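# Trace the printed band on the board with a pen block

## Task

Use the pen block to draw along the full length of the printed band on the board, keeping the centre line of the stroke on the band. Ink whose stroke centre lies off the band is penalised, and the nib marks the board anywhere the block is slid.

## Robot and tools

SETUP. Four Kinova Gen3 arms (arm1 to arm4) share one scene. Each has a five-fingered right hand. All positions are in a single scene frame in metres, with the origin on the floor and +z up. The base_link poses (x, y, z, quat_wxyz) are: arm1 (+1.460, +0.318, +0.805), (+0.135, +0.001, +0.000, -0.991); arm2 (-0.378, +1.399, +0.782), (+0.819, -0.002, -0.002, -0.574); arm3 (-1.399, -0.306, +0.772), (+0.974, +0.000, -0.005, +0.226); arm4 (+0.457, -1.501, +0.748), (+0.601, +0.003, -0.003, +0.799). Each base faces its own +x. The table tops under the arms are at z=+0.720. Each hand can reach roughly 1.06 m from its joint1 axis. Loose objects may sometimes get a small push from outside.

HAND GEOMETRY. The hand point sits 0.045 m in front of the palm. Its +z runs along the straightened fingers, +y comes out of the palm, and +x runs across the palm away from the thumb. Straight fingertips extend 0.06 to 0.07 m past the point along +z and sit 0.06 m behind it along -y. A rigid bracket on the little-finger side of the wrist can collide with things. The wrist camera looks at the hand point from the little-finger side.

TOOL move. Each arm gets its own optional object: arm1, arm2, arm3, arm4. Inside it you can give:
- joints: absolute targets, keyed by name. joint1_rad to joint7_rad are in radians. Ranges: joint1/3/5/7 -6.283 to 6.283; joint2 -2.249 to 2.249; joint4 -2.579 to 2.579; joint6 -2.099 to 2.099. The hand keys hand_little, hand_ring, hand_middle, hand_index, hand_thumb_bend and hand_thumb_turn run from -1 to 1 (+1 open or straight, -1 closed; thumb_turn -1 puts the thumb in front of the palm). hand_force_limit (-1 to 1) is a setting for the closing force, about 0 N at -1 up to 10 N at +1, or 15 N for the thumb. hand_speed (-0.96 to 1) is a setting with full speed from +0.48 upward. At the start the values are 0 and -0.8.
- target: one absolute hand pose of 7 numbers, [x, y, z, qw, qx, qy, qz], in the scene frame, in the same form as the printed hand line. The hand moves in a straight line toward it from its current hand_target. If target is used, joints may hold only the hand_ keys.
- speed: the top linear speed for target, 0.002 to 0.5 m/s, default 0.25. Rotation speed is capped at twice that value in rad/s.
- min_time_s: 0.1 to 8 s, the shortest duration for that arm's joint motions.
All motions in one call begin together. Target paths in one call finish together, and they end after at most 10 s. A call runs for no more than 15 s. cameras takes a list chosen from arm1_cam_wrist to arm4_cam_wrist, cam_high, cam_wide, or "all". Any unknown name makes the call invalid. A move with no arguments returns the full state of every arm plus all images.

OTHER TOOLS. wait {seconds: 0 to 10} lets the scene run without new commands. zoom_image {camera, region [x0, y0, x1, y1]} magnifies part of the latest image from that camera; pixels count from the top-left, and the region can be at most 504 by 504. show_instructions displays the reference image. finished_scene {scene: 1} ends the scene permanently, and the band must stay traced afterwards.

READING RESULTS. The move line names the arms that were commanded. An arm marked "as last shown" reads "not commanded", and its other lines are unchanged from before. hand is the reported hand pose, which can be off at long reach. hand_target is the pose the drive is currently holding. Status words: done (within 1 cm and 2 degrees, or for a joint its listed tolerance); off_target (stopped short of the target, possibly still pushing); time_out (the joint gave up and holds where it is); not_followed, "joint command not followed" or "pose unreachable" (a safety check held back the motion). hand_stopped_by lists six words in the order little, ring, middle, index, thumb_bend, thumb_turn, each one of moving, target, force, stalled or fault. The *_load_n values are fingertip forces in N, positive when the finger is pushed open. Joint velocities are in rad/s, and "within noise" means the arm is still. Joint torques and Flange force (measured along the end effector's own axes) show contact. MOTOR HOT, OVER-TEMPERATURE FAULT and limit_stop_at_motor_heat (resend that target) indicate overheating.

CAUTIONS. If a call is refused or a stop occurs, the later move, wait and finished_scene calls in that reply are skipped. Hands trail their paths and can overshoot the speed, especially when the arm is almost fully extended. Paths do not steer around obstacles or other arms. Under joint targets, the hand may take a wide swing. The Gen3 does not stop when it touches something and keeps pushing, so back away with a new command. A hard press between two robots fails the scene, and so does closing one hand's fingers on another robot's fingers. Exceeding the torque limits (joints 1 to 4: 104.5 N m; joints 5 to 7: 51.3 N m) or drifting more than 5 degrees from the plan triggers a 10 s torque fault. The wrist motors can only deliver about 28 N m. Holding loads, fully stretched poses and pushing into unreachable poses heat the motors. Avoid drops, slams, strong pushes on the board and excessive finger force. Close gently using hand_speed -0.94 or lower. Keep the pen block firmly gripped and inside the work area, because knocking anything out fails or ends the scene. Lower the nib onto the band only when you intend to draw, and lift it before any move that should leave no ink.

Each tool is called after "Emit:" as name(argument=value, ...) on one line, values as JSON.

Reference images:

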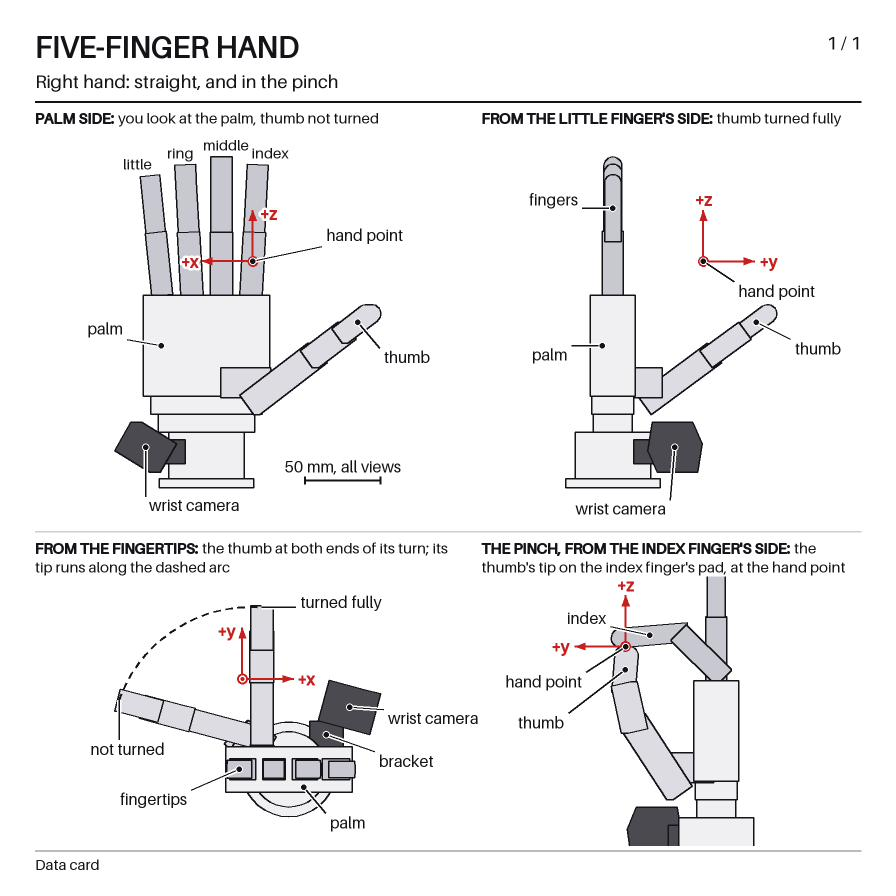

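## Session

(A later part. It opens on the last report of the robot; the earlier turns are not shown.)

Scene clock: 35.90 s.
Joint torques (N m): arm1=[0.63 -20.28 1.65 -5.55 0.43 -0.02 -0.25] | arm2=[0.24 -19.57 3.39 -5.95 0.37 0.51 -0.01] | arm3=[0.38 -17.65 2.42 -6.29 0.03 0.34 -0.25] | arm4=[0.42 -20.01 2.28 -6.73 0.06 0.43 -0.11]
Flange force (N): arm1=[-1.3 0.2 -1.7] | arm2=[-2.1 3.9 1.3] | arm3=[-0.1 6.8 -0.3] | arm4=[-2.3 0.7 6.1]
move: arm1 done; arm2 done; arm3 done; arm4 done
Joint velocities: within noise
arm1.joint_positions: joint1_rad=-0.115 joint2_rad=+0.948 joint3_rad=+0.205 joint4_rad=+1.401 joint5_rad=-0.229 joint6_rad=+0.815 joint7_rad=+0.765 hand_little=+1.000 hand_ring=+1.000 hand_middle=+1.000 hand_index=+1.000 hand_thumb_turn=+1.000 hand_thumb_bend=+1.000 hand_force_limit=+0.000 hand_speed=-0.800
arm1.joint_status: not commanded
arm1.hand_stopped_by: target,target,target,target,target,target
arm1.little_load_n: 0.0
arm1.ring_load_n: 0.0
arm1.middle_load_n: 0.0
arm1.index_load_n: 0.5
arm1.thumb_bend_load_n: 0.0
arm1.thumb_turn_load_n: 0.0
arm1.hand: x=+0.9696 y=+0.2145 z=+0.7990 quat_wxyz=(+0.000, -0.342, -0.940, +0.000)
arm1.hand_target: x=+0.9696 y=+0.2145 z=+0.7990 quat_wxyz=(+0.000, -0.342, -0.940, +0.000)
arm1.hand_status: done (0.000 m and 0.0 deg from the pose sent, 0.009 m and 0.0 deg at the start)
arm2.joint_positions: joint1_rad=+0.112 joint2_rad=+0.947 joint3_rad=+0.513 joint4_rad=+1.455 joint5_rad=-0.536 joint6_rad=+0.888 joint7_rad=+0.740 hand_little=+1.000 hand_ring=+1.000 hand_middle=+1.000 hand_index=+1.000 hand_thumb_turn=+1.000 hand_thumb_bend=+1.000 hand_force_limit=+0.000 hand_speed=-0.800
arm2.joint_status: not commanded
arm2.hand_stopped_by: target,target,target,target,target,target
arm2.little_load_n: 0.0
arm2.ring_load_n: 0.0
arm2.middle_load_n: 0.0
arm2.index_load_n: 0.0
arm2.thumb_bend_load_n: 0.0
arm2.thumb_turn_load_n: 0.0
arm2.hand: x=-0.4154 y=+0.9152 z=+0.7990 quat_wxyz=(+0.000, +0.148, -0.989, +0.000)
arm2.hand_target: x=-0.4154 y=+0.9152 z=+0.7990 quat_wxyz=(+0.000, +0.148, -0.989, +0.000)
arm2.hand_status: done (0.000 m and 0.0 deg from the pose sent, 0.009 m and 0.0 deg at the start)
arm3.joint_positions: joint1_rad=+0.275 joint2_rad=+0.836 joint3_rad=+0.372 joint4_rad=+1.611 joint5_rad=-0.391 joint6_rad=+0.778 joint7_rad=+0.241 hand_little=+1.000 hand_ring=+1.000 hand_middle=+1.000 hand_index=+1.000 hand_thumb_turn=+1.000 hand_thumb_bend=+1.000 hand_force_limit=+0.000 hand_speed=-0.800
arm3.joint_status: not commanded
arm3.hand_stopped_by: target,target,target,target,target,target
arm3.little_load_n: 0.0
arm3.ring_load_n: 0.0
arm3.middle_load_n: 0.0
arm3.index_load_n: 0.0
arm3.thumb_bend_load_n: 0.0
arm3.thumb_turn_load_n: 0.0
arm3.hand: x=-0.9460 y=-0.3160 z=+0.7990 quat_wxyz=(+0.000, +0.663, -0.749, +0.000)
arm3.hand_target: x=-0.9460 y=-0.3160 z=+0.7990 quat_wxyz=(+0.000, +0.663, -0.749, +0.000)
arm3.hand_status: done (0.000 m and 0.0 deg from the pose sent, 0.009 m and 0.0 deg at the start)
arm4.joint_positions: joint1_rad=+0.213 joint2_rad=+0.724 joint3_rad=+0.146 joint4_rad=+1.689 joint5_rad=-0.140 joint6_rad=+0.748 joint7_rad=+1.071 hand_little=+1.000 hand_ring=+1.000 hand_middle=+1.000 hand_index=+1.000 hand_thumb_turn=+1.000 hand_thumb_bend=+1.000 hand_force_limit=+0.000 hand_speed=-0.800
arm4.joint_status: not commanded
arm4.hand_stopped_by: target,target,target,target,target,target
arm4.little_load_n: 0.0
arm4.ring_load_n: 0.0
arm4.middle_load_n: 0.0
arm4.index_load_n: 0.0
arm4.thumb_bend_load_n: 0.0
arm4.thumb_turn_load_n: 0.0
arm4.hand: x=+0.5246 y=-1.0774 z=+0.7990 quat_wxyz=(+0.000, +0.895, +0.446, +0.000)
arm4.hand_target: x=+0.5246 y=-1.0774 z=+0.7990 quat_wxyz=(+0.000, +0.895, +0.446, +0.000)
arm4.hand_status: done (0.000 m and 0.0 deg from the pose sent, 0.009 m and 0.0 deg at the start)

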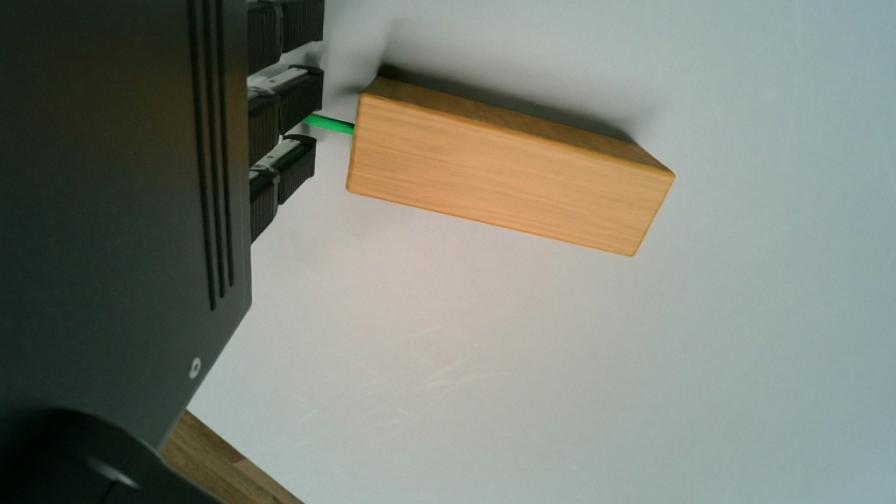

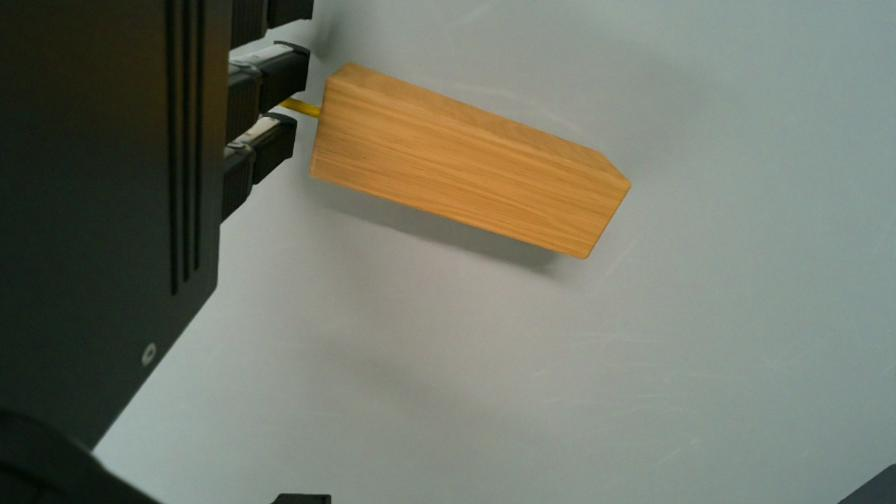

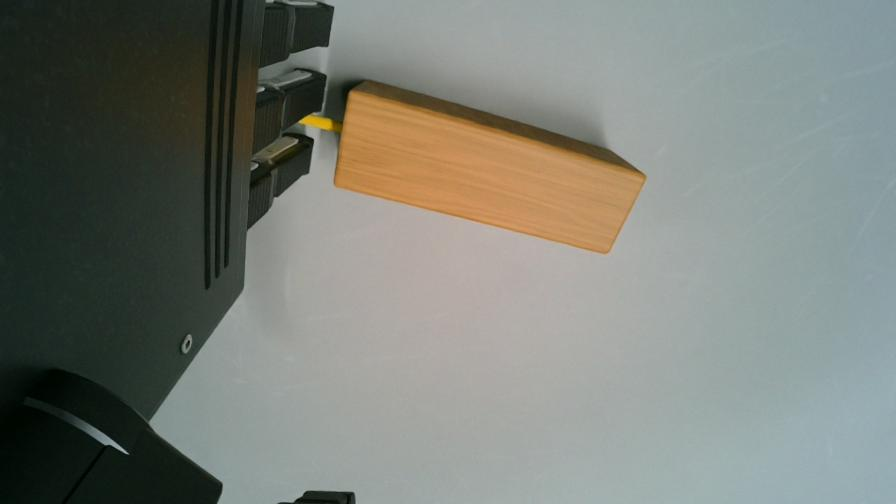

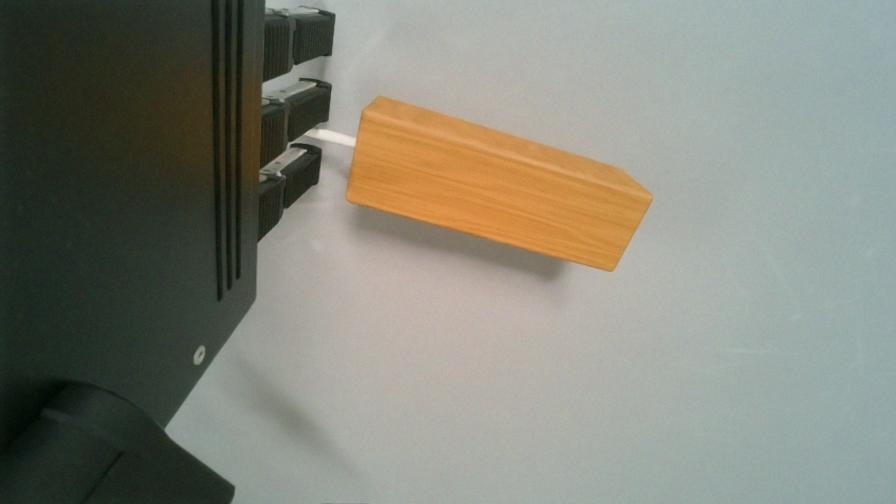

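Emit:
move(cameras=["cam_wide", "cam_high"])

Emit:
zoom_image(camera="cam_wide", region=[370, 230, 470, 300])

Emit:
zoom_image(camera="cam_wide", region=[280, 220, 380, 290])

Emit:
zoom_image(camera="cam_wide", region=[360, 300, 460, 370])

Emit:
zoom_image(camera="cam_wide", region=[510, 240, 610, 310])

Emit:
zoom_image(camera="cam_wide", region=[390, 180, 490, 250])

Scene clock: 36.40 s.
Joint torques (N m): arm1=[0.61 -20.34 1.68 -5.55 0.41 -0.01 -0.27] | arm2=[0.2 -19.53 3.46 -6.07 0.37 0.55 0.02] | arm3=[0.31 -17.6 2.47 -6.28 0.04 0.3 -0.21] | arm4=[0.41 -20.11 2.28 -6.67 0.02 0.47 -0.13]
Flange force (N): arm1=[-1.2 0.2 -1.6] | arm2=[-2.3 4.5 1.4] | arm3=[0.0 6.7 -0.4] | arm4=[-2.1 0.6 6.3]
Joint velocities: within noise
arm1.joint_positions: joint1_rad=-0.115 joint2_rad=+0.948 joint3_rad=+0.205 joint4_rad=+1.401 joint5_rad=-0.229 joint6_rad=+0.815 joint7_rad=+0.765 hand_little=+1.000 hand_ring=+1.000 hand_middle=+1.000 hand_index=+1.000 hand_thumb_turn=+1.000 hand_thumb_bend=+1.000 hand_force_limit=+0.000 hand_speed=-0.800
arm1.joint_status: not commanded
arm1.hand_stopped_by: target,target,target,target,target,target
arm1.little_load_n: 0.0
arm1.ring_load_n: 0.0
arm1.middle_load_n: 0.0
arm1.index_load_n: 0.0
arm1.thumb_bend_load_n: 0.0
arm1.thumb_turn_load_n: 0.0
arm1.hand: x=+0.9696 y=+0.2145 z=+0.7990 quat_wxyz=(+0.000, -0.342, -0.940, +0.000) (m; scene frame)
arm1.hand_target: x=+0.9696 y=+0.2145 z=+0.7990 quat_wxyz=(+0.000, -0.342, -0.940, +0.000) (m; scene frame)
arm1.hand_status: done (0.000 m and 0.0 deg from the pose sent, 0.009 m and 0.0 deg at the start)
arm2.joint_positions: joint1_rad=+0.112 joint2_rad=+0.947 joint3_rad=+0.513 joint4_rad=+1.455 joint5_rad=-0.536 joint6_rad=+0.888 joint7_rad=+0.740 hand_little=+1.000 hand_ring=+1.000 hand_middle=+1.000 hand_index=+1.000 hand_thumb_turn=+1.000 hand_thumb_bend=+1.000 hand_force_limit=+0.000 hand_speed=-0.800
arm2.joint_status: not commanded
arm2.hand_stopped_by: target,target,target,target,target,target
arm2.little_load_n: 0.0
arm2.ring_load_n: 0.0
arm2.middle_load_n: 0.0
arm2.index_load_n: 0.0
arm2.thumb_bend_load_n: 0.0
arm2.thumb_turn_load_n: 0.0
arm2.hand: x=-0.4154 y=+0.9152 z=+0.7990 quat_wxyz=(+0.000, +0.148, -0.989, +0.000) (m; scene frame)
arm2.hand_target: x=-0.4154 y=+0.9152 z=+0.7990 quat_wxyz=(+0.000, +0.148, -0.989, +0.000) (m; scene frame)
arm2.hand_status: done (0.000 m and 0.0 deg from the pose sent, 0.009 m and 0.0 deg at the start)
arm3.joint_positions: joint1_rad=+0.275 joint2_rad=+0.836 joint3_rad=+0.372 joint4_rad=+1.611 joint5_rad=-0.391 joint6_rad=+0.778 joint7_rad=+0.241 hand_little=+1.000 hand_ring=+1.000 hand_middle=+1.000 hand_index=+1.000 hand_thumb_turn=+1.000 hand_thumb_bend=+1.000 hand_force_limit=+0.000 hand_speed=-0.800
arm3.joint_status: not commanded
arm3.hand_stopped_by: target,target,target,target,target,target
arm3.little_load_n: 0.0
arm3.ring_load_n: 0.0
arm3.middle_load_n: 0.0
arm3.index_load_n: 0.0
arm3.thumb_bend_load_n: 0.0
arm3.thumb_turn_load_n: 0.0
arm3.hand: x=-0.9460 y=-0.3160 z=+0.7990 quat_wxyz=(+0.000, +0.663, -0.749, +0.000) (m; scene frame)
arm3.hand_target: x=-0.9460 y=-0.3160 z=+0.7990 quat_wxyz=(+0.000, +0.663, -0.749, +0.000) (m; scene frame)
arm3.hand_status: done (0.000 m and 0.0 deg from the pose sent, 0.009 m and 0.0 deg at the start)
arm4.joint_positions: joint1_rad=+0.213 joint2_rad=+0.724 joint3_rad=+0.146 joint4_rad=+1.689 joint5_rad=-0.140 joint6_rad=+0.748 joint7_rad=+1.071 hand_little=+1.000 hand_ring=+1.000 hand_middle=+1.000 hand_index=+1.000 hand_thumb_turn=+1.000 hand_thumb_bend=+1.000 hand_force_limit=+0.000 hand_speed=-0.800
arm4.joint_status: not commanded
arm4.hand_stopped_by: target,target,target,target,target,target
arm4.little_load_n: 0.0
arm4.ring_load_n: 0.5
arm4.middle_load_n: 0.0
arm4.index_load_n: 0.0
arm4.thumb_bend_load_n: 0.0
arm4.thumb_turn_load_n: 0.0
arm4.hand: x=+0.5246 y=-1.0774 z=+0.7990 quat_wxyz=(+0.000, +0.895, +0.446, +0.000) (m; scene frame)
arm4.hand_target: x=+0.5246 y=-1.0774 z=+0.7990 quat_wxyz=(+0.000, +0.895, +0.446, +0.000) (m; scene frame)
arm4.hand_status: done (0.000 m and 0.0 deg from the pose sent, 0.009 m and 0.0 deg at the start)
pictures: cam_high, cam_wide

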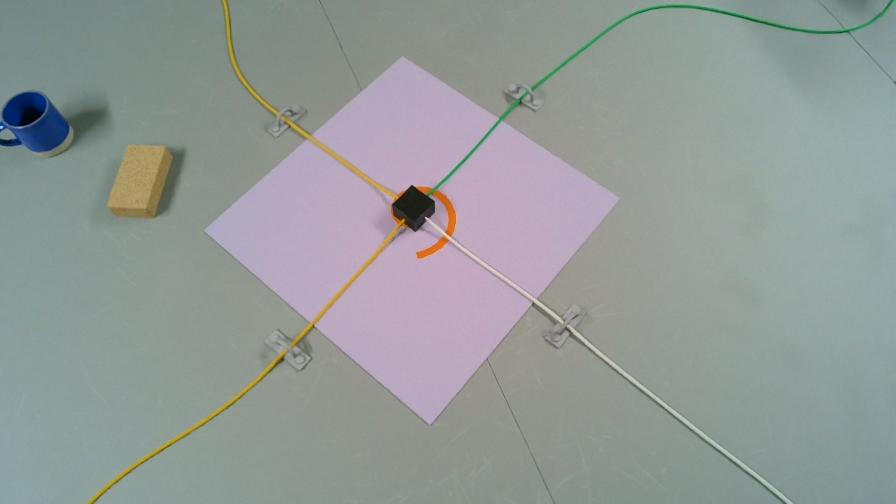

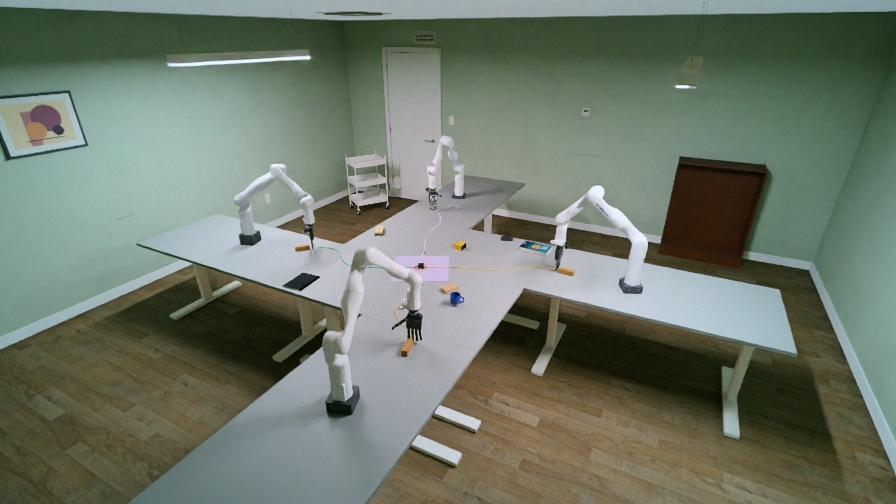

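Scaled by 5.040 from the camera's image (finer frame: 1280x720).

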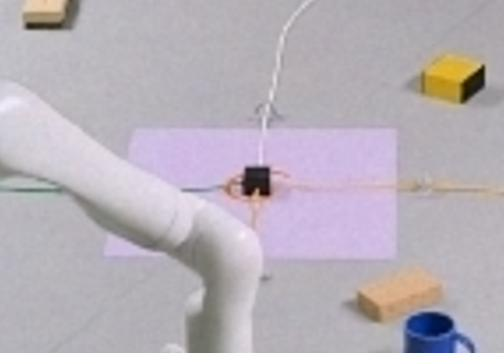

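Scaled by 5.040 from the camera's image (finer frame: 1280x720).

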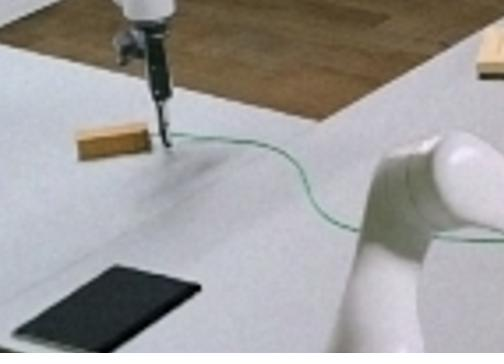

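Scaled by 5.040 from the camera's image (finer frame: 1280x720).

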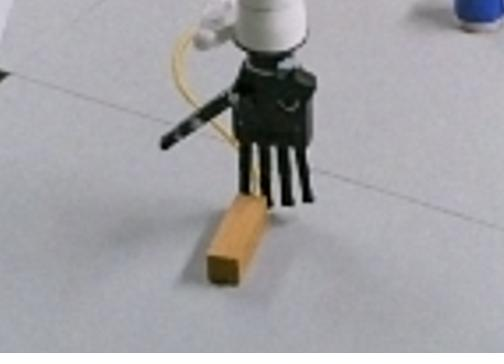

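Scaled by 5.040 from the camera's image (finer frame: 1280x720).

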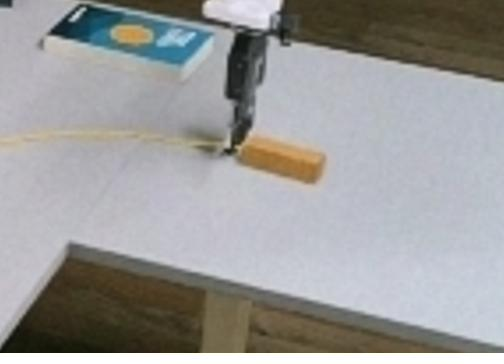

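Scaled by 5.040 from the camera's image (finer frame: 1280x720).

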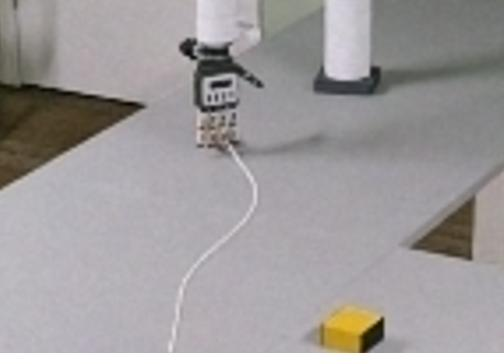

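Emit:
move(arm1={"target": [0.9696, 0.2145, 0.865, 0, 0.342, 0.9397, 0], "speed": 0.12}, arm2={"target": [-0.4154, 0.9152, 0.865, 0, -0.1478, 0.989, 0], "speed": 0.12}, arm3={"target": [-0.946, -0.316, 0.865, 0, -0.6626, 0.749, 0], "speed": 0.12}, arm4={"target": [0.5246, -1.0774, 0.865, 0, 0.8949, 0.4462, 0], "speed": 0.12})

Emit:
move(arm1={"target": [0.977, 0.2148, 0.865, 0, 0.9063, 0.4226, 0], "speed": 0.25}, arm2={"target": [-0.46, 0.9809, 0.865, 0, -0.788, 0.6157, 0], "speed": 0.25}, arm3={"target": [-1.024, -0.3362, 0.865, 0, -0.9981, 0.061, 0], "speed": 0.25}, arm4={"target": [0.5253, -1.0848, 0.865, 0, 0.9483, -0.3173, 0], "speed": 0.25}, cameras=["all"])

Scene clock: 44.07 s.
Joint torques (N m): arm1=[0.65 -19.72 1.72 -6.28 0.42 -0.06 -0.25] | arm2=[0.16 -18.99 3.38 -6.78 0.31 0.51 0.01] | arm3=[0.4 -16.98 2.42 -7.12 0.02 0.31 -0.27] | arm4=[0.38 -19.36 2.29 -7.66 0 0.4 -0.11]
Flange force (N): arm1=[-1.4 0.4 -1.6] | arm2=[-2.1 4.3 1.9] | arm3=[0.0 6.8 0.6] | arm4=[-1.6 0.2 6.1]
move: arm1 done; arm2 done; arm3 done; arm4 done
Joint velocities: within noise
arm1.joint_positions: joint1_rad=-0.127 joint2_rad=+0.846 joint3_rad=+0.227 joint4_rad=+1.369 joint5_rad=-0.209 joint6_rad=+0.949 joint7_rad=+0.750 hand_little=+1.000 hand_ring=+1.000 hand_middle=+1.000 hand_index=+1.000 hand_thumb_turn=+1.000 hand_thumb_bend=+1.000 hand_force_limit=+0.000 hand_speed=-0.800
arm1.joint_status: not commanded
arm1.hand_stopped_by: target,target,target,target,target,target
arm1.little_load_n: 0.0
arm1.ring_load_n: -0.5
arm1.middle_load_n: 0.0
arm1.index_load_n: 0.0
arm1.thumb_bend_load_n: 0.0
arm1.thumb_turn_load_n: 0.0
arm1.hand: x=+0.9696 y=+0.2145 z=+0.8650 quat_wxyz=(+0.000, -0.342, -0.940, +0.000)
arm1.hand_target: x=+0.9696 y=+0.2145 z=+0.8650 quat_wxyz=(+0.000, -0.342, -0.940, +0.000)
arm1.hand_status: done (0.000 m and 0.0 deg from the pose sent, 0.066 m and 0.0 deg at the start)
arm2.joint_positions: joint1_rad=+0.090 joint2_rad=+0.851 joint3_rad=+0.562 joint4_rad=+1.412 joint5_rad=-0.485 joint6_rad=+1.024 joint7_rad=+0.702 hand_little=+1.000 hand_ring=+1.000 hand_middle=+1.000 hand_index=+1.000 hand_thumb_turn=+1.000 hand_thumb_bend=+1.000 hand_force_limit=+0.000 hand_speed=-0.800
arm2.joint_status: not commanded
arm2.hand_stopped_by: target,target,target,target,target,target
arm2.little_load_n: 0.0
arm2.ring_load_n: 0.0
arm2.middle_load_n: 0.0
arm2.index_load_n: 0.5
arm2.thumb_bend_load_n: 0.0
arm2.thumb_turn_load_n: 0.0
arm2.hand: x=-0.4154 y=+0.9152 z=+0.8650 quat_wxyz=(+0.000, +0.148, -0.989, +0.000)
arm2.hand_target: x=-0.4154 y=+0.9152 z=+0.8650 quat_wxyz=(+0.000, +0.148, -0.989, +0.000)
arm2.hand_status: done (0.000 m and 0.0 deg from the pose sent, 0.066 m and 0.0 deg at the start)
arm3.joint_positions: joint1_rad=+0.247 joint2_rad=+0.733 joint3_rad=+0.419 joint4_rad=+1.563 joint5_rad=-0.343 joint6_rad=+0.929 joint7_rad=+0.203 hand_little=+1.000 hand_ring=+1.000 hand_middle=+1.000 hand_index=+1.000 hand_thumb_turn=+1.000 hand_thumb_bend=+1.000 hand_force_limit=+0.000 hand_speed=-0.800
arm3.joint_status: not commanded
arm3.hand_stopped_by: target,target,target,target,target,target
arm3.little_load_n: -0.5
arm3.ring_load_n: 0.0
arm3.middle_load_n: 0.0
arm3.index_load_n: 0.0
arm3.thumb_bend_load_n: 0.0
arm3.thumb_turn_load_n: 0.0
arm3.hand: x=-0.9460 y=-0.3160 z=+0.8650 quat_wxyz=(+0.000, +0.663, -0.749, +0.000)
arm3.hand_target: x=-0.9460 y=-0.3160 z=+0.8650 quat_wxyz=(+0.000, +0.663, -0.749, +0.000)
arm3.hand_status: done (0.000 m and 0.0 deg from the pose sent, 0.066 m and 0.0 deg at the start)
arm4.joint_positions: joint1_rad=+0.199 joint2_rad=+0.618 joint3_rad=+0.167 joint4_rad=+1.629 joint5_rad=-0.120 joint6_rad=+0.914 joint7_rad=+1.055 hand_little=+1.000 hand_ring=+1.000 hand_middle=+1.000 hand_index=+1.000 hand_thumb_turn=+1.000 hand_thumb_bend=+1.000 hand_force_limit=+0.000 hand_speed=-0.800
arm4.joint_status: not commanded
arm4.hand_stopped_by: target,target,target,target,target,target
arm4.little_load_n: -0.5
arm4.ring_load_n: 0.0
arm4.middle_load_n: 0.0
arm4.index_load_n: 0.0
arm4.thumb_bend_load_n: 0.0
arm4.thumb_turn_load_n: 0.5
arm4.hand: x=+0.5246 y=-1.0774 z=+0.8650 quat_wxyz=(+0.000, +0.895, +0.446, +0.000)
arm4.hand_target: x=+0.5246 y=-1.0774 z=+0.8650 quat_wxyz=(+0.000, +0.895, +0.446, +0.000)
arm4.hand_status: done (0.000 m and 0.0 deg from the pose sent, 0.066 m and 0.0 deg at the start)
pictures: none

Scene clock: 47.80 s.
Joint torques (N m): arm1=[0.68 -17.47 3.66 -5.19 0.38 -0.06 -0.23] | arm2=[0.15 -15.08 0.78 -5.96 0.41 0.54 0] | arm3=[0.35 -13.64 0.14 -6.41 0.06 0.39 -0.26] | arm4=[0.37 -17.94 4.11 -7.25 -0.01 0.39 -0.12]
Flange force (N): arm1=[0.0 1.5 -1.2] | arm2=[-3.2 -1.4 2.2] | arm3=[-5.8 0.9 0.5] | arm4=[0.0 1.7 6.9]
move: arm1 done; arm2 done; arm3 done; arm4 done
Joint velocities: within noise
arm1.joint_positions: joint1_rad=-0.223 joint2_rad=+0.818 joint3_rad=+0.620 joint4_rad=+1.611 joint5_rad=-0.571 joint6_rad=+0.900 joint7_rad=-0.358 hand_little=+1.000 hand_ring=+1.000 hand_middle=+1.000 hand_index=+1.000 hand_thumb_turn=+1.000 hand_thumb_bend=+1.000 hand_force_limit=+0.000 hand_speed=-0.800
arm1.joint_status: not commanded
arm1.hand_stopped_by: target,target,target,target,target,target
arm1.little_load_n: 0.0
arm1.ring_load_n: 0.0
arm1.middle_load_n: 0.0
arm1.index_load_n: 0.0
arm1.thumb_bend_load_n: 0.0
arm1.thumb_turn_load_n: 0.0
arm1.hand: x=+0.9770 y=+0.2148 z=+0.8650 quat_wxyz=(+0.000, -0.906, -0.423, +0.000)
arm1.hand_target: x=+0.9770 y=+0.2148 z=+0.8650 quat_wxyz=(+0.000, -0.906, -0.423, +0.000)
arm1.hand_status: done (0.000 m and 0.0 deg from the pose sent, 0.007 m and 90.0 deg at the start)
arm2.joint_positions: joint1_rad=+0.213 joint2_rad=+0.577 joint3_rad=+0.164 joint4_rad=+1.851 joint5_rad=-0.131 joint6_rad=+0.730 joint7_rad=+1.916 hand_little=+1.000 hand_ring=+1.000 hand_middle=+1.000 hand_index=+1.000 hand_thumb_turn=+1.000 hand_thumb_bend=+1.000 hand_force_limit=+0.000 hand_speed=-0.800
arm2.joint_status: not commanded
arm2.hand_stopped_by: target,target,target,target,target,target
arm2.little_load_n: 0.0
arm2.ring_load_n: 0.0
arm2.middle_load_n: 0.0
arm2.index_load_n: 0.0
arm2.thumb_bend_load_n: 0.0
arm2.thumb_turn_load_n: 0.0
arm2.hand: x=-0.4600 y=+0.9809 z=+0.8650 quat_wxyz=(+0.000, +0.788, -0.616, +0.000)
arm2.hand_target: x=-0.4600 y=+0.9809 z=+0.8650 quat_wxyz=(+0.000, +0.788, -0.616, +0.000)
arm2.hand_status: done (0.000 m and 0.0 deg from the pose sent, 0.079 m and 87.0 deg at the start)
arm3.joint_positions: joint1_rad=+0.335 joint2_rad=+0.525 joint3_rad=-0.005 joint4_rad=+1.901 joint5_rad=+0.005 joint6_rad=+0.725 joint7_rad=+1.321 hand_little=+1.000 hand_ring=+1.000 hand_middle=+1.000 hand_index=+1.000 hand_thumb_turn=+1.000 hand_thumb_bend=+1.000 hand_force_limit=+0.000 hand_speed=-0.800
arm3.joint_status: not commanded
arm3.hand_stopped_by: target,target,target,target,target,target
arm3.little_load_n: 0.0
arm3.ring_load_n: 0.0
arm3.middle_load_n: 0.0
arm3.index_load_n: 0.0
arm3.thumb_bend_load_n: 0.0
arm3.thumb_turn_load_n: 0.0
arm3.hand: x=-1.0240 y=-0.3362 z=+0.8650 quat_wxyz=(+0.000, +0.998, -0.061, +0.000)
arm3.hand_target: x=-1.0240 y=-0.3362 z=+0.8650 quat_wxyz=(+0.000, +0.998, -0.061, +0.000)
arm3.hand_status: done (0.000 m and 0.0 deg from the pose sent, 0.081 m and 90.0 deg at the start)
arm4.joint_positions: joint1_rad=+0.123 joint2_rad=+0.641 joint3_rad=+0.596 joint4_rad=+1.719 joint5_rad=-0.429 joint6_rad=+0.924 joint7_rad=-0.033 hand_little=+1.000 hand_ring=+1.000 hand_middle=+1.000 hand_index=+1.000 hand_thumb_turn=+1.000 hand_thumb_bend=+1.000 hand_force_limit=+0.000 hand_speed=-0.800
arm4.joint_status: not commanded
arm4.hand_stopped_by: target,target,target,target,target,target
arm4.little_load_n: 0.0
arm4.ring_load_n: 0.0
arm4.middle_load_n: 0.0
arm4.index_load_n: 0.0
arm4.thumb_bend_load_n: 0.0
arm4.thumb_turn_load_n: 0.0
arm4.hand: x=+0.5253 y=-1.0848 z=+0.8650 quat_wxyz=(+0.000, +0.948, -0.317, +0.000)
arm4.hand_target: x=+0.5253 y=-1.0848 z=+0.8650 quat_wxyz=(+0.000, +0.948, -0.317, +0.000)
arm4.hand_status: done (0.000 m and 0.0 deg from the pose sent, 0.007 m and 90.0 deg at the start)
pictures: arm1_cam_wrist, arm2_cam_wrist, arm3_cam_wrist, arm4_cam_wrist, cam_high, cam_wide

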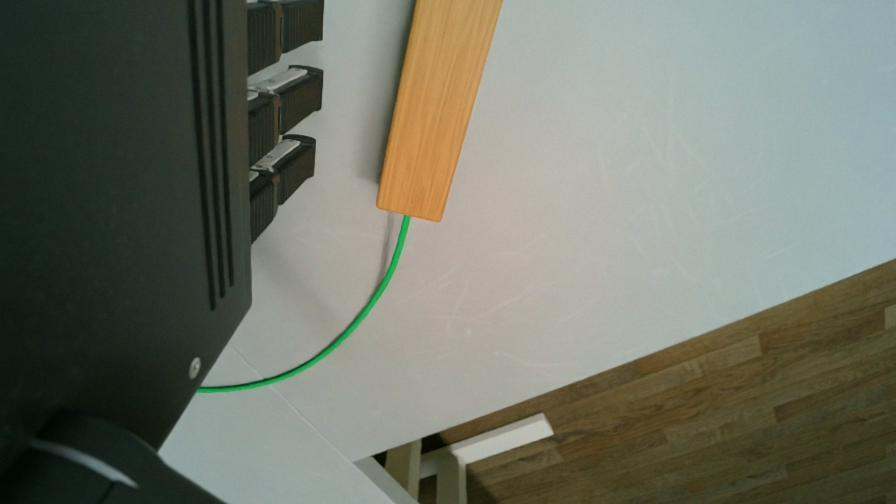

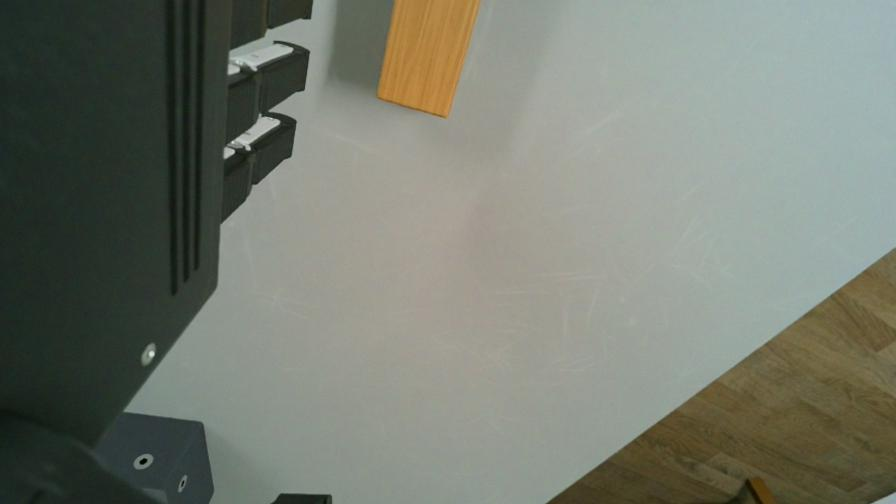

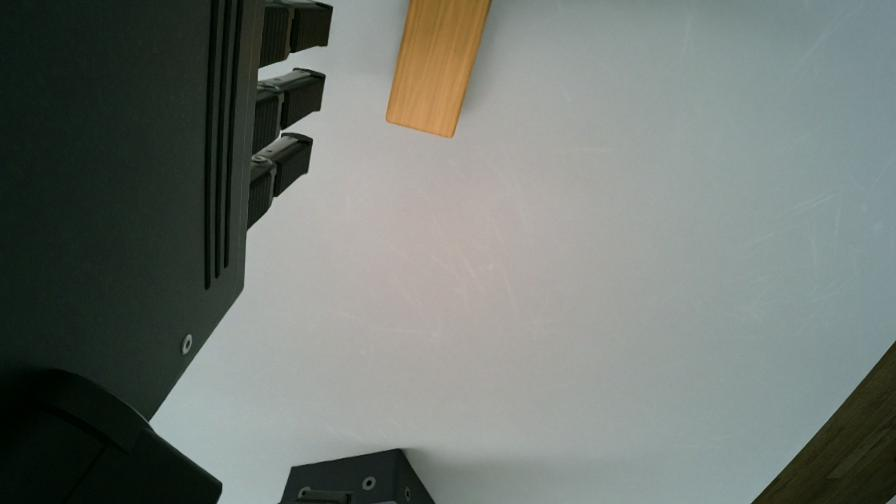

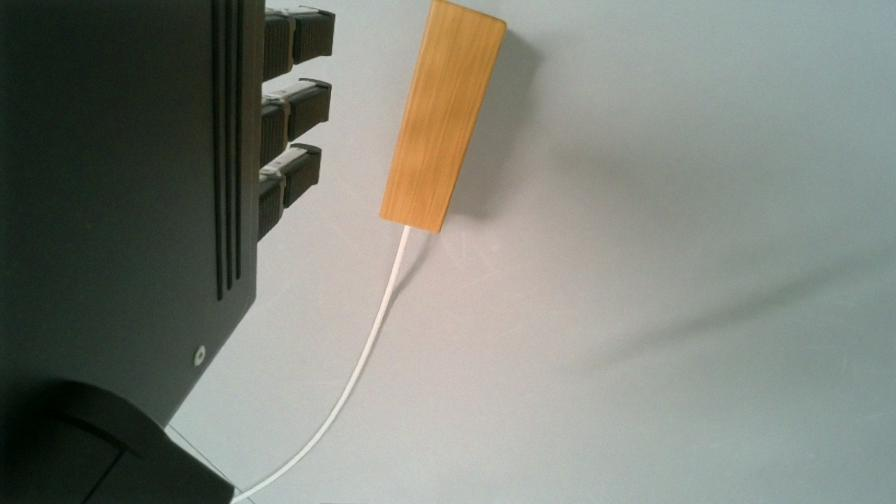

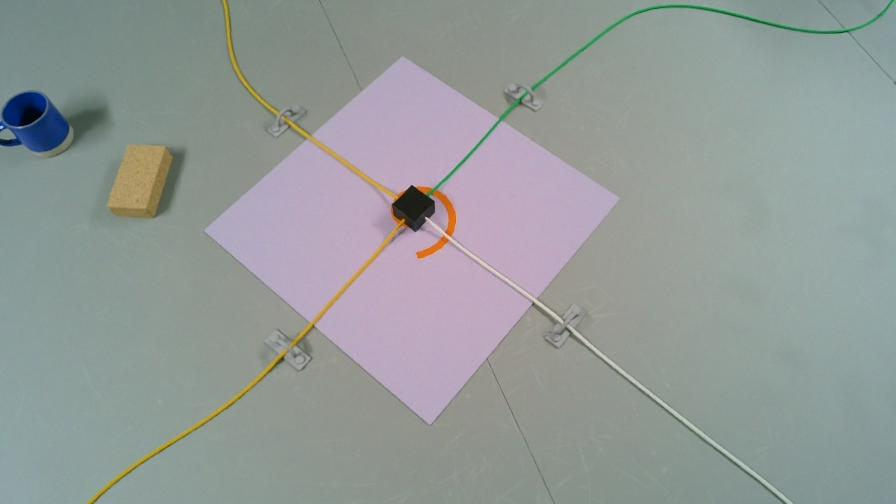

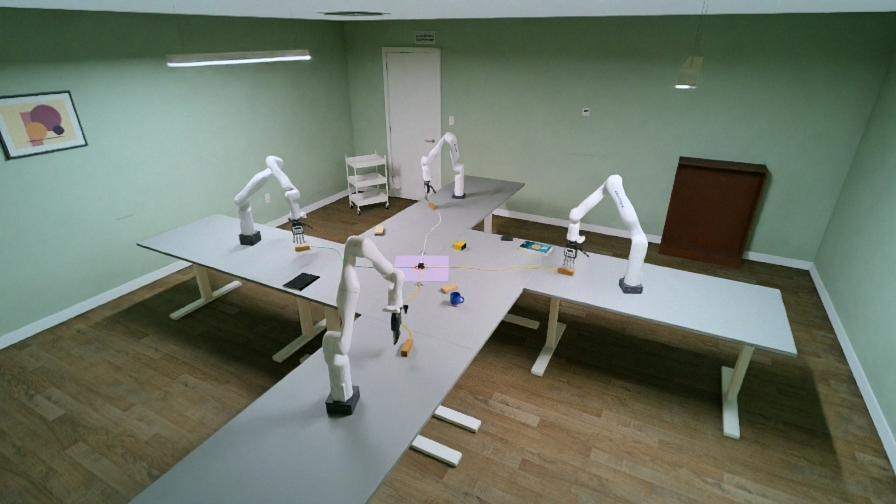

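Emit:
move(arm1={"target": [0.977, 0.2148, 0.8, 0, 0.9063, 0.4226, 0], "speed": 0.12}, arm2={"target": [-0.46, 0.9809, 0.8, 0, -0.788, 0.6157, 0], "speed": 0.12}, arm3={"target": [-1.024, -0.3362, 0.8, 0, -0.9981, 0.061, 0], "speed": 0.12}, arm4={"target": [0.5253, -1.0848, 0.8, 0, 0.9483, -0.3173, 0], "speed": 0.12}, cameras=["arm1_cam_wrist", "arm2_cam_wrist", "arm3_cam_wrist", "arm4_cam_wrist"])

Scene clock: 49.07 s.
Joint torques (N m): arm1=[0.6 -18.16 3.63 -4.4 0.43 -0.05 -0.25] | arm2=[0.22 -15.93 0.91 -4.79 0.35 0.5 0.03] | arm3=[0.31 -14.59 0.22 -5.16 0.09 0.37 -0.24] | arm4=[0.38 -18.9 4.22 -6.25 -0.01 0.42 -0.12]
Flange force (N): arm1=[0.2 1.5 -1.2] | arm2=[-3.1 -1.7 1.5] | arm3=[-5.5 0.8 -0.4] | arm4=[0.4 2.6 7.2]
move: arm1 done; arm2 done; arm3 done; arm4 done
Joint velocities: within noise
arm1.joint_positions: joint1_rad=-0.184 joint2_rad=+0.922 joint3_rad=+0.550 joint4_rad=+1.641 joint5_rad=-0.644 joint6_rad=+0.766 joint7_rad=-0.303 hand_little=+1.000 hand_ring=+1.000 hand_middle=+1.000 hand_index=+1.000 hand_thumb_turn=+1.000 hand_thumb_bend=+1.000 hand_force_limit=+0.000 hand_speed=-0.800
arm1.joint_status: not commanded
arm1.hand_stopped_by: target,target,target,target,target,target
arm1.little_load_n: 0.0
arm1.ring_load_n: 0.0
arm1.middle_load_n: 0.0
arm1.index_load_n: 0.0
arm1.thumb_bend_load_n: 0.0
arm1.thumb_turn_load_n: 0.0
arm1.hand: x=+0.9770 y=+0.2148 z=+0.8000 quat_wxyz=(+0.000, -0.906, -0.423, +0.000)
arm1.hand_target: x=+0.9770 y=+0.2148 z=+0.8000 quat_wxyz=(+0.000, -0.906, -0.423, +0.000)
arm1.hand_status: done (0.000 m and 0.0 deg from the pose sent, 0.065 m and 0.0 deg at the start)
arm2.joint_positions: joint1_rad=+0.237 joint2_rad=+0.706 joint3_rad=+0.131 joint4_rad=+1.896 joint5_rad=-0.159 joint6_rad=+0.556 joint7_rad=+1.940 hand_little=+1.000 hand_ring=+1.000 hand_middle=+1.000 hand_index=+1.000 hand_thumb_turn=+1.000 hand_thumb_bend=+1.000 hand_force_limit=+0.000 hand_speed=-0.800
arm2.joint_status: not commanded
arm2.hand_stopped_by: target,target,target,target,target,target
arm2.little_load_n: 0.0
arm2.ring_load_n: 0.0
arm2.middle_load_n: 0.0
arm2.index_load_n: 0.0
arm2.thumb_bend_load_n: -0.5
arm2.thumb_turn_load_n: 0.5
arm2.hand: x=-0.4600 y=+0.9809 z=+0.8000 quat_wxyz=(+0.000, +0.788, -0.616, +0.000)
arm2.hand_target: x=-0.4600 y=+0.9809 z=+0.8000 quat_wxyz=(+0.000, +0.788, -0.616, +0.000)
arm2.hand_status: done (0.000 m and 0.0 deg from the pose sent, 0.065 m and 0.0 deg at the start)
arm3.joint_positions: joint1_rad=+0.336 joint2_rad=+0.658 joint3_rad=-0.007 joint4_rad=+1.952 joint5_rad=+0.009 joint6_rad=+0.540 joint7_rad=+1.317 hand_little=+1.000 hand_ring=+1.000 hand_middle=+1.000 hand_index=+1.000 hand_thumb_turn=+1.000 hand_thumb_bend=+1.000 hand_force_limit=+0.000 hand_speed=-0.800
arm3.joint_status: not commanded
arm3.hand_stopped_by: target,target,target,target,target,target
arm3.little_load_n: 0.0
arm3.ring_load_n: 0.0
arm3.middle_load_n: 0.0
arm3.index_load_n: 0.0
arm3.thumb_bend_load_n: 0.0
arm3.thumb_turn_load_n: 0.0
arm3.hand: x=-1.0240 y=-0.3362 z=+0.8000 quat_wxyz=(+0.000, +0.998, -0.061, +0.000)
arm3.hand_target: x=-1.0240 y=-0.3362 z=+0.8000 quat_wxyz=(+0.000, +0.998, -0.061, +0.000)
arm3.hand_status: done (0.000 m and 0.0 deg from the pose sent, 0.065 m and 0.0 deg at the start)
arm4.joint_positions: joint1_rad=+0.169 joint2_rad=+0.745 joint3_rad=+0.526 joint4_rad=+1.778 joint5_rad=-0.508 joint6_rad=+0.765 joint7_rad=+0.031 hand_little=+1.000 hand_ring=+1.000 hand_middle=+1.000 hand_index=+1.000 hand_thumb_turn=+1.000 hand_thumb_bend=+1.000 hand_force_limit=+0.000 hand_speed=-0.800
arm4.joint_status: not commanded
arm4.hand_stopped_by: target,target,target,target,target,target
arm4.little_load_n: 0.0
arm4.ring_load_n: 0.0
arm4.middle_load_n: 0.0
arm4.index_load_n: 0.0
arm4.thumb_bend_load_n: 0.0
arm4.thumb_turn_load_n: 0.0
arm4.hand: x=+0.5253 y=-1.0848 z=+0.8000 quat_wxyz=(+0.000, +0.948, -0.317, +0.000)
arm4.hand_target: x=+0.5253 y=-1.0848 z=+0.8000 quat_wxyz=(+0.000, +0.948, -0.317, +0.000)
arm4.hand_status: done (0.000 m and 0.0 deg from the pose sent, 0.065 m and 0.0 deg at the start)

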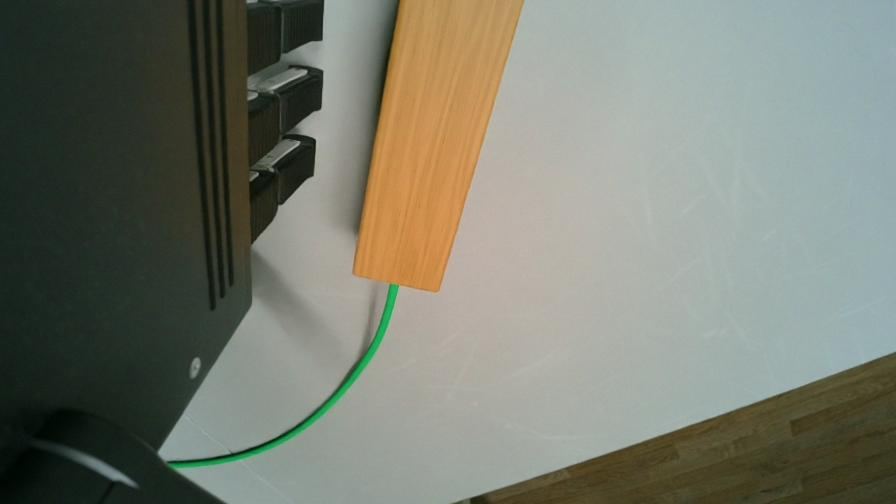

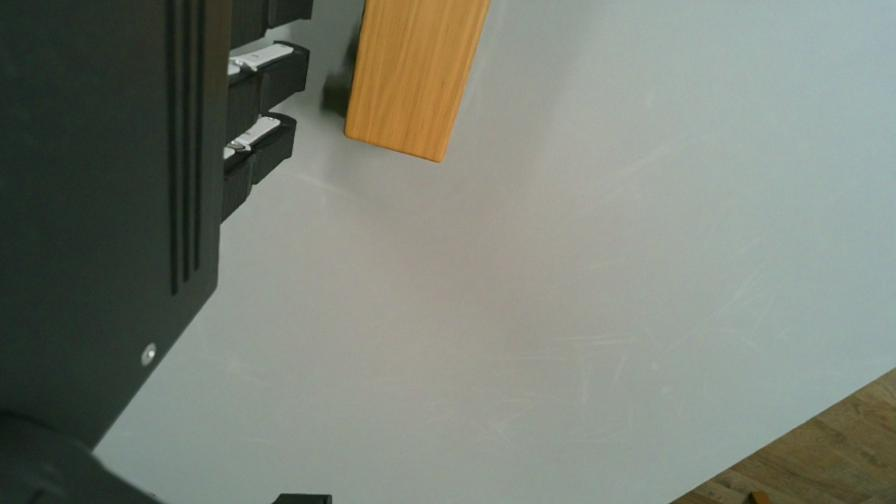

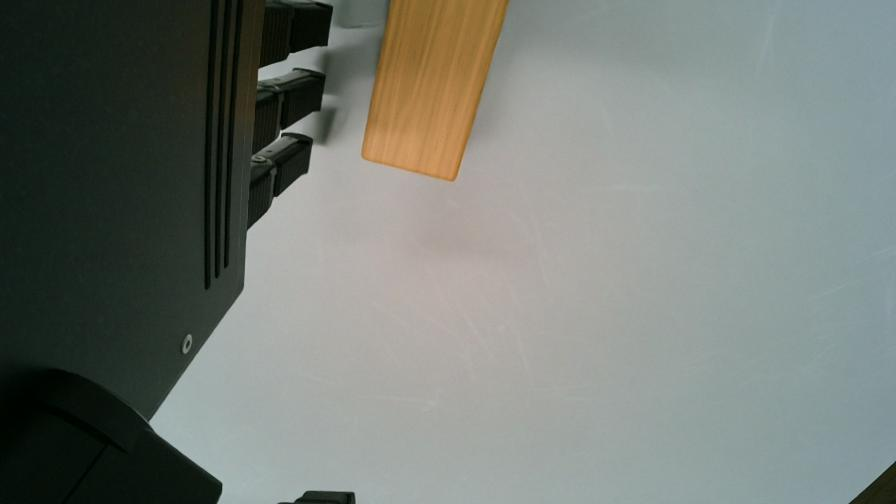

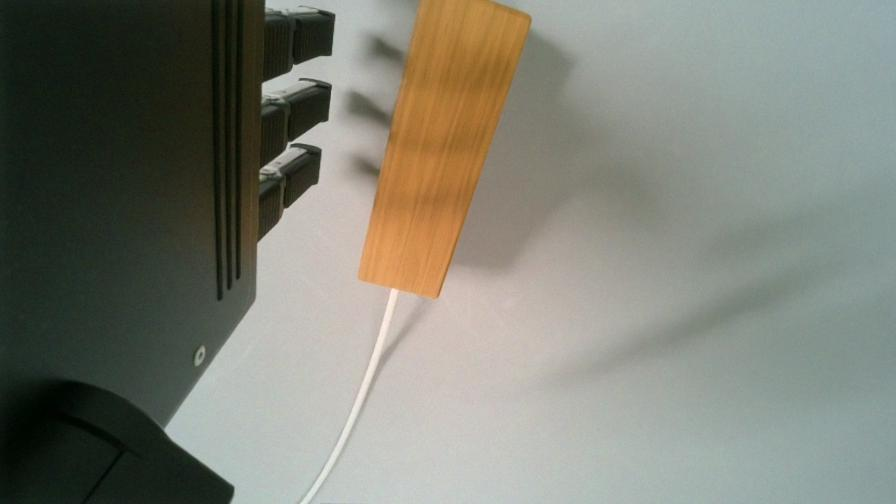

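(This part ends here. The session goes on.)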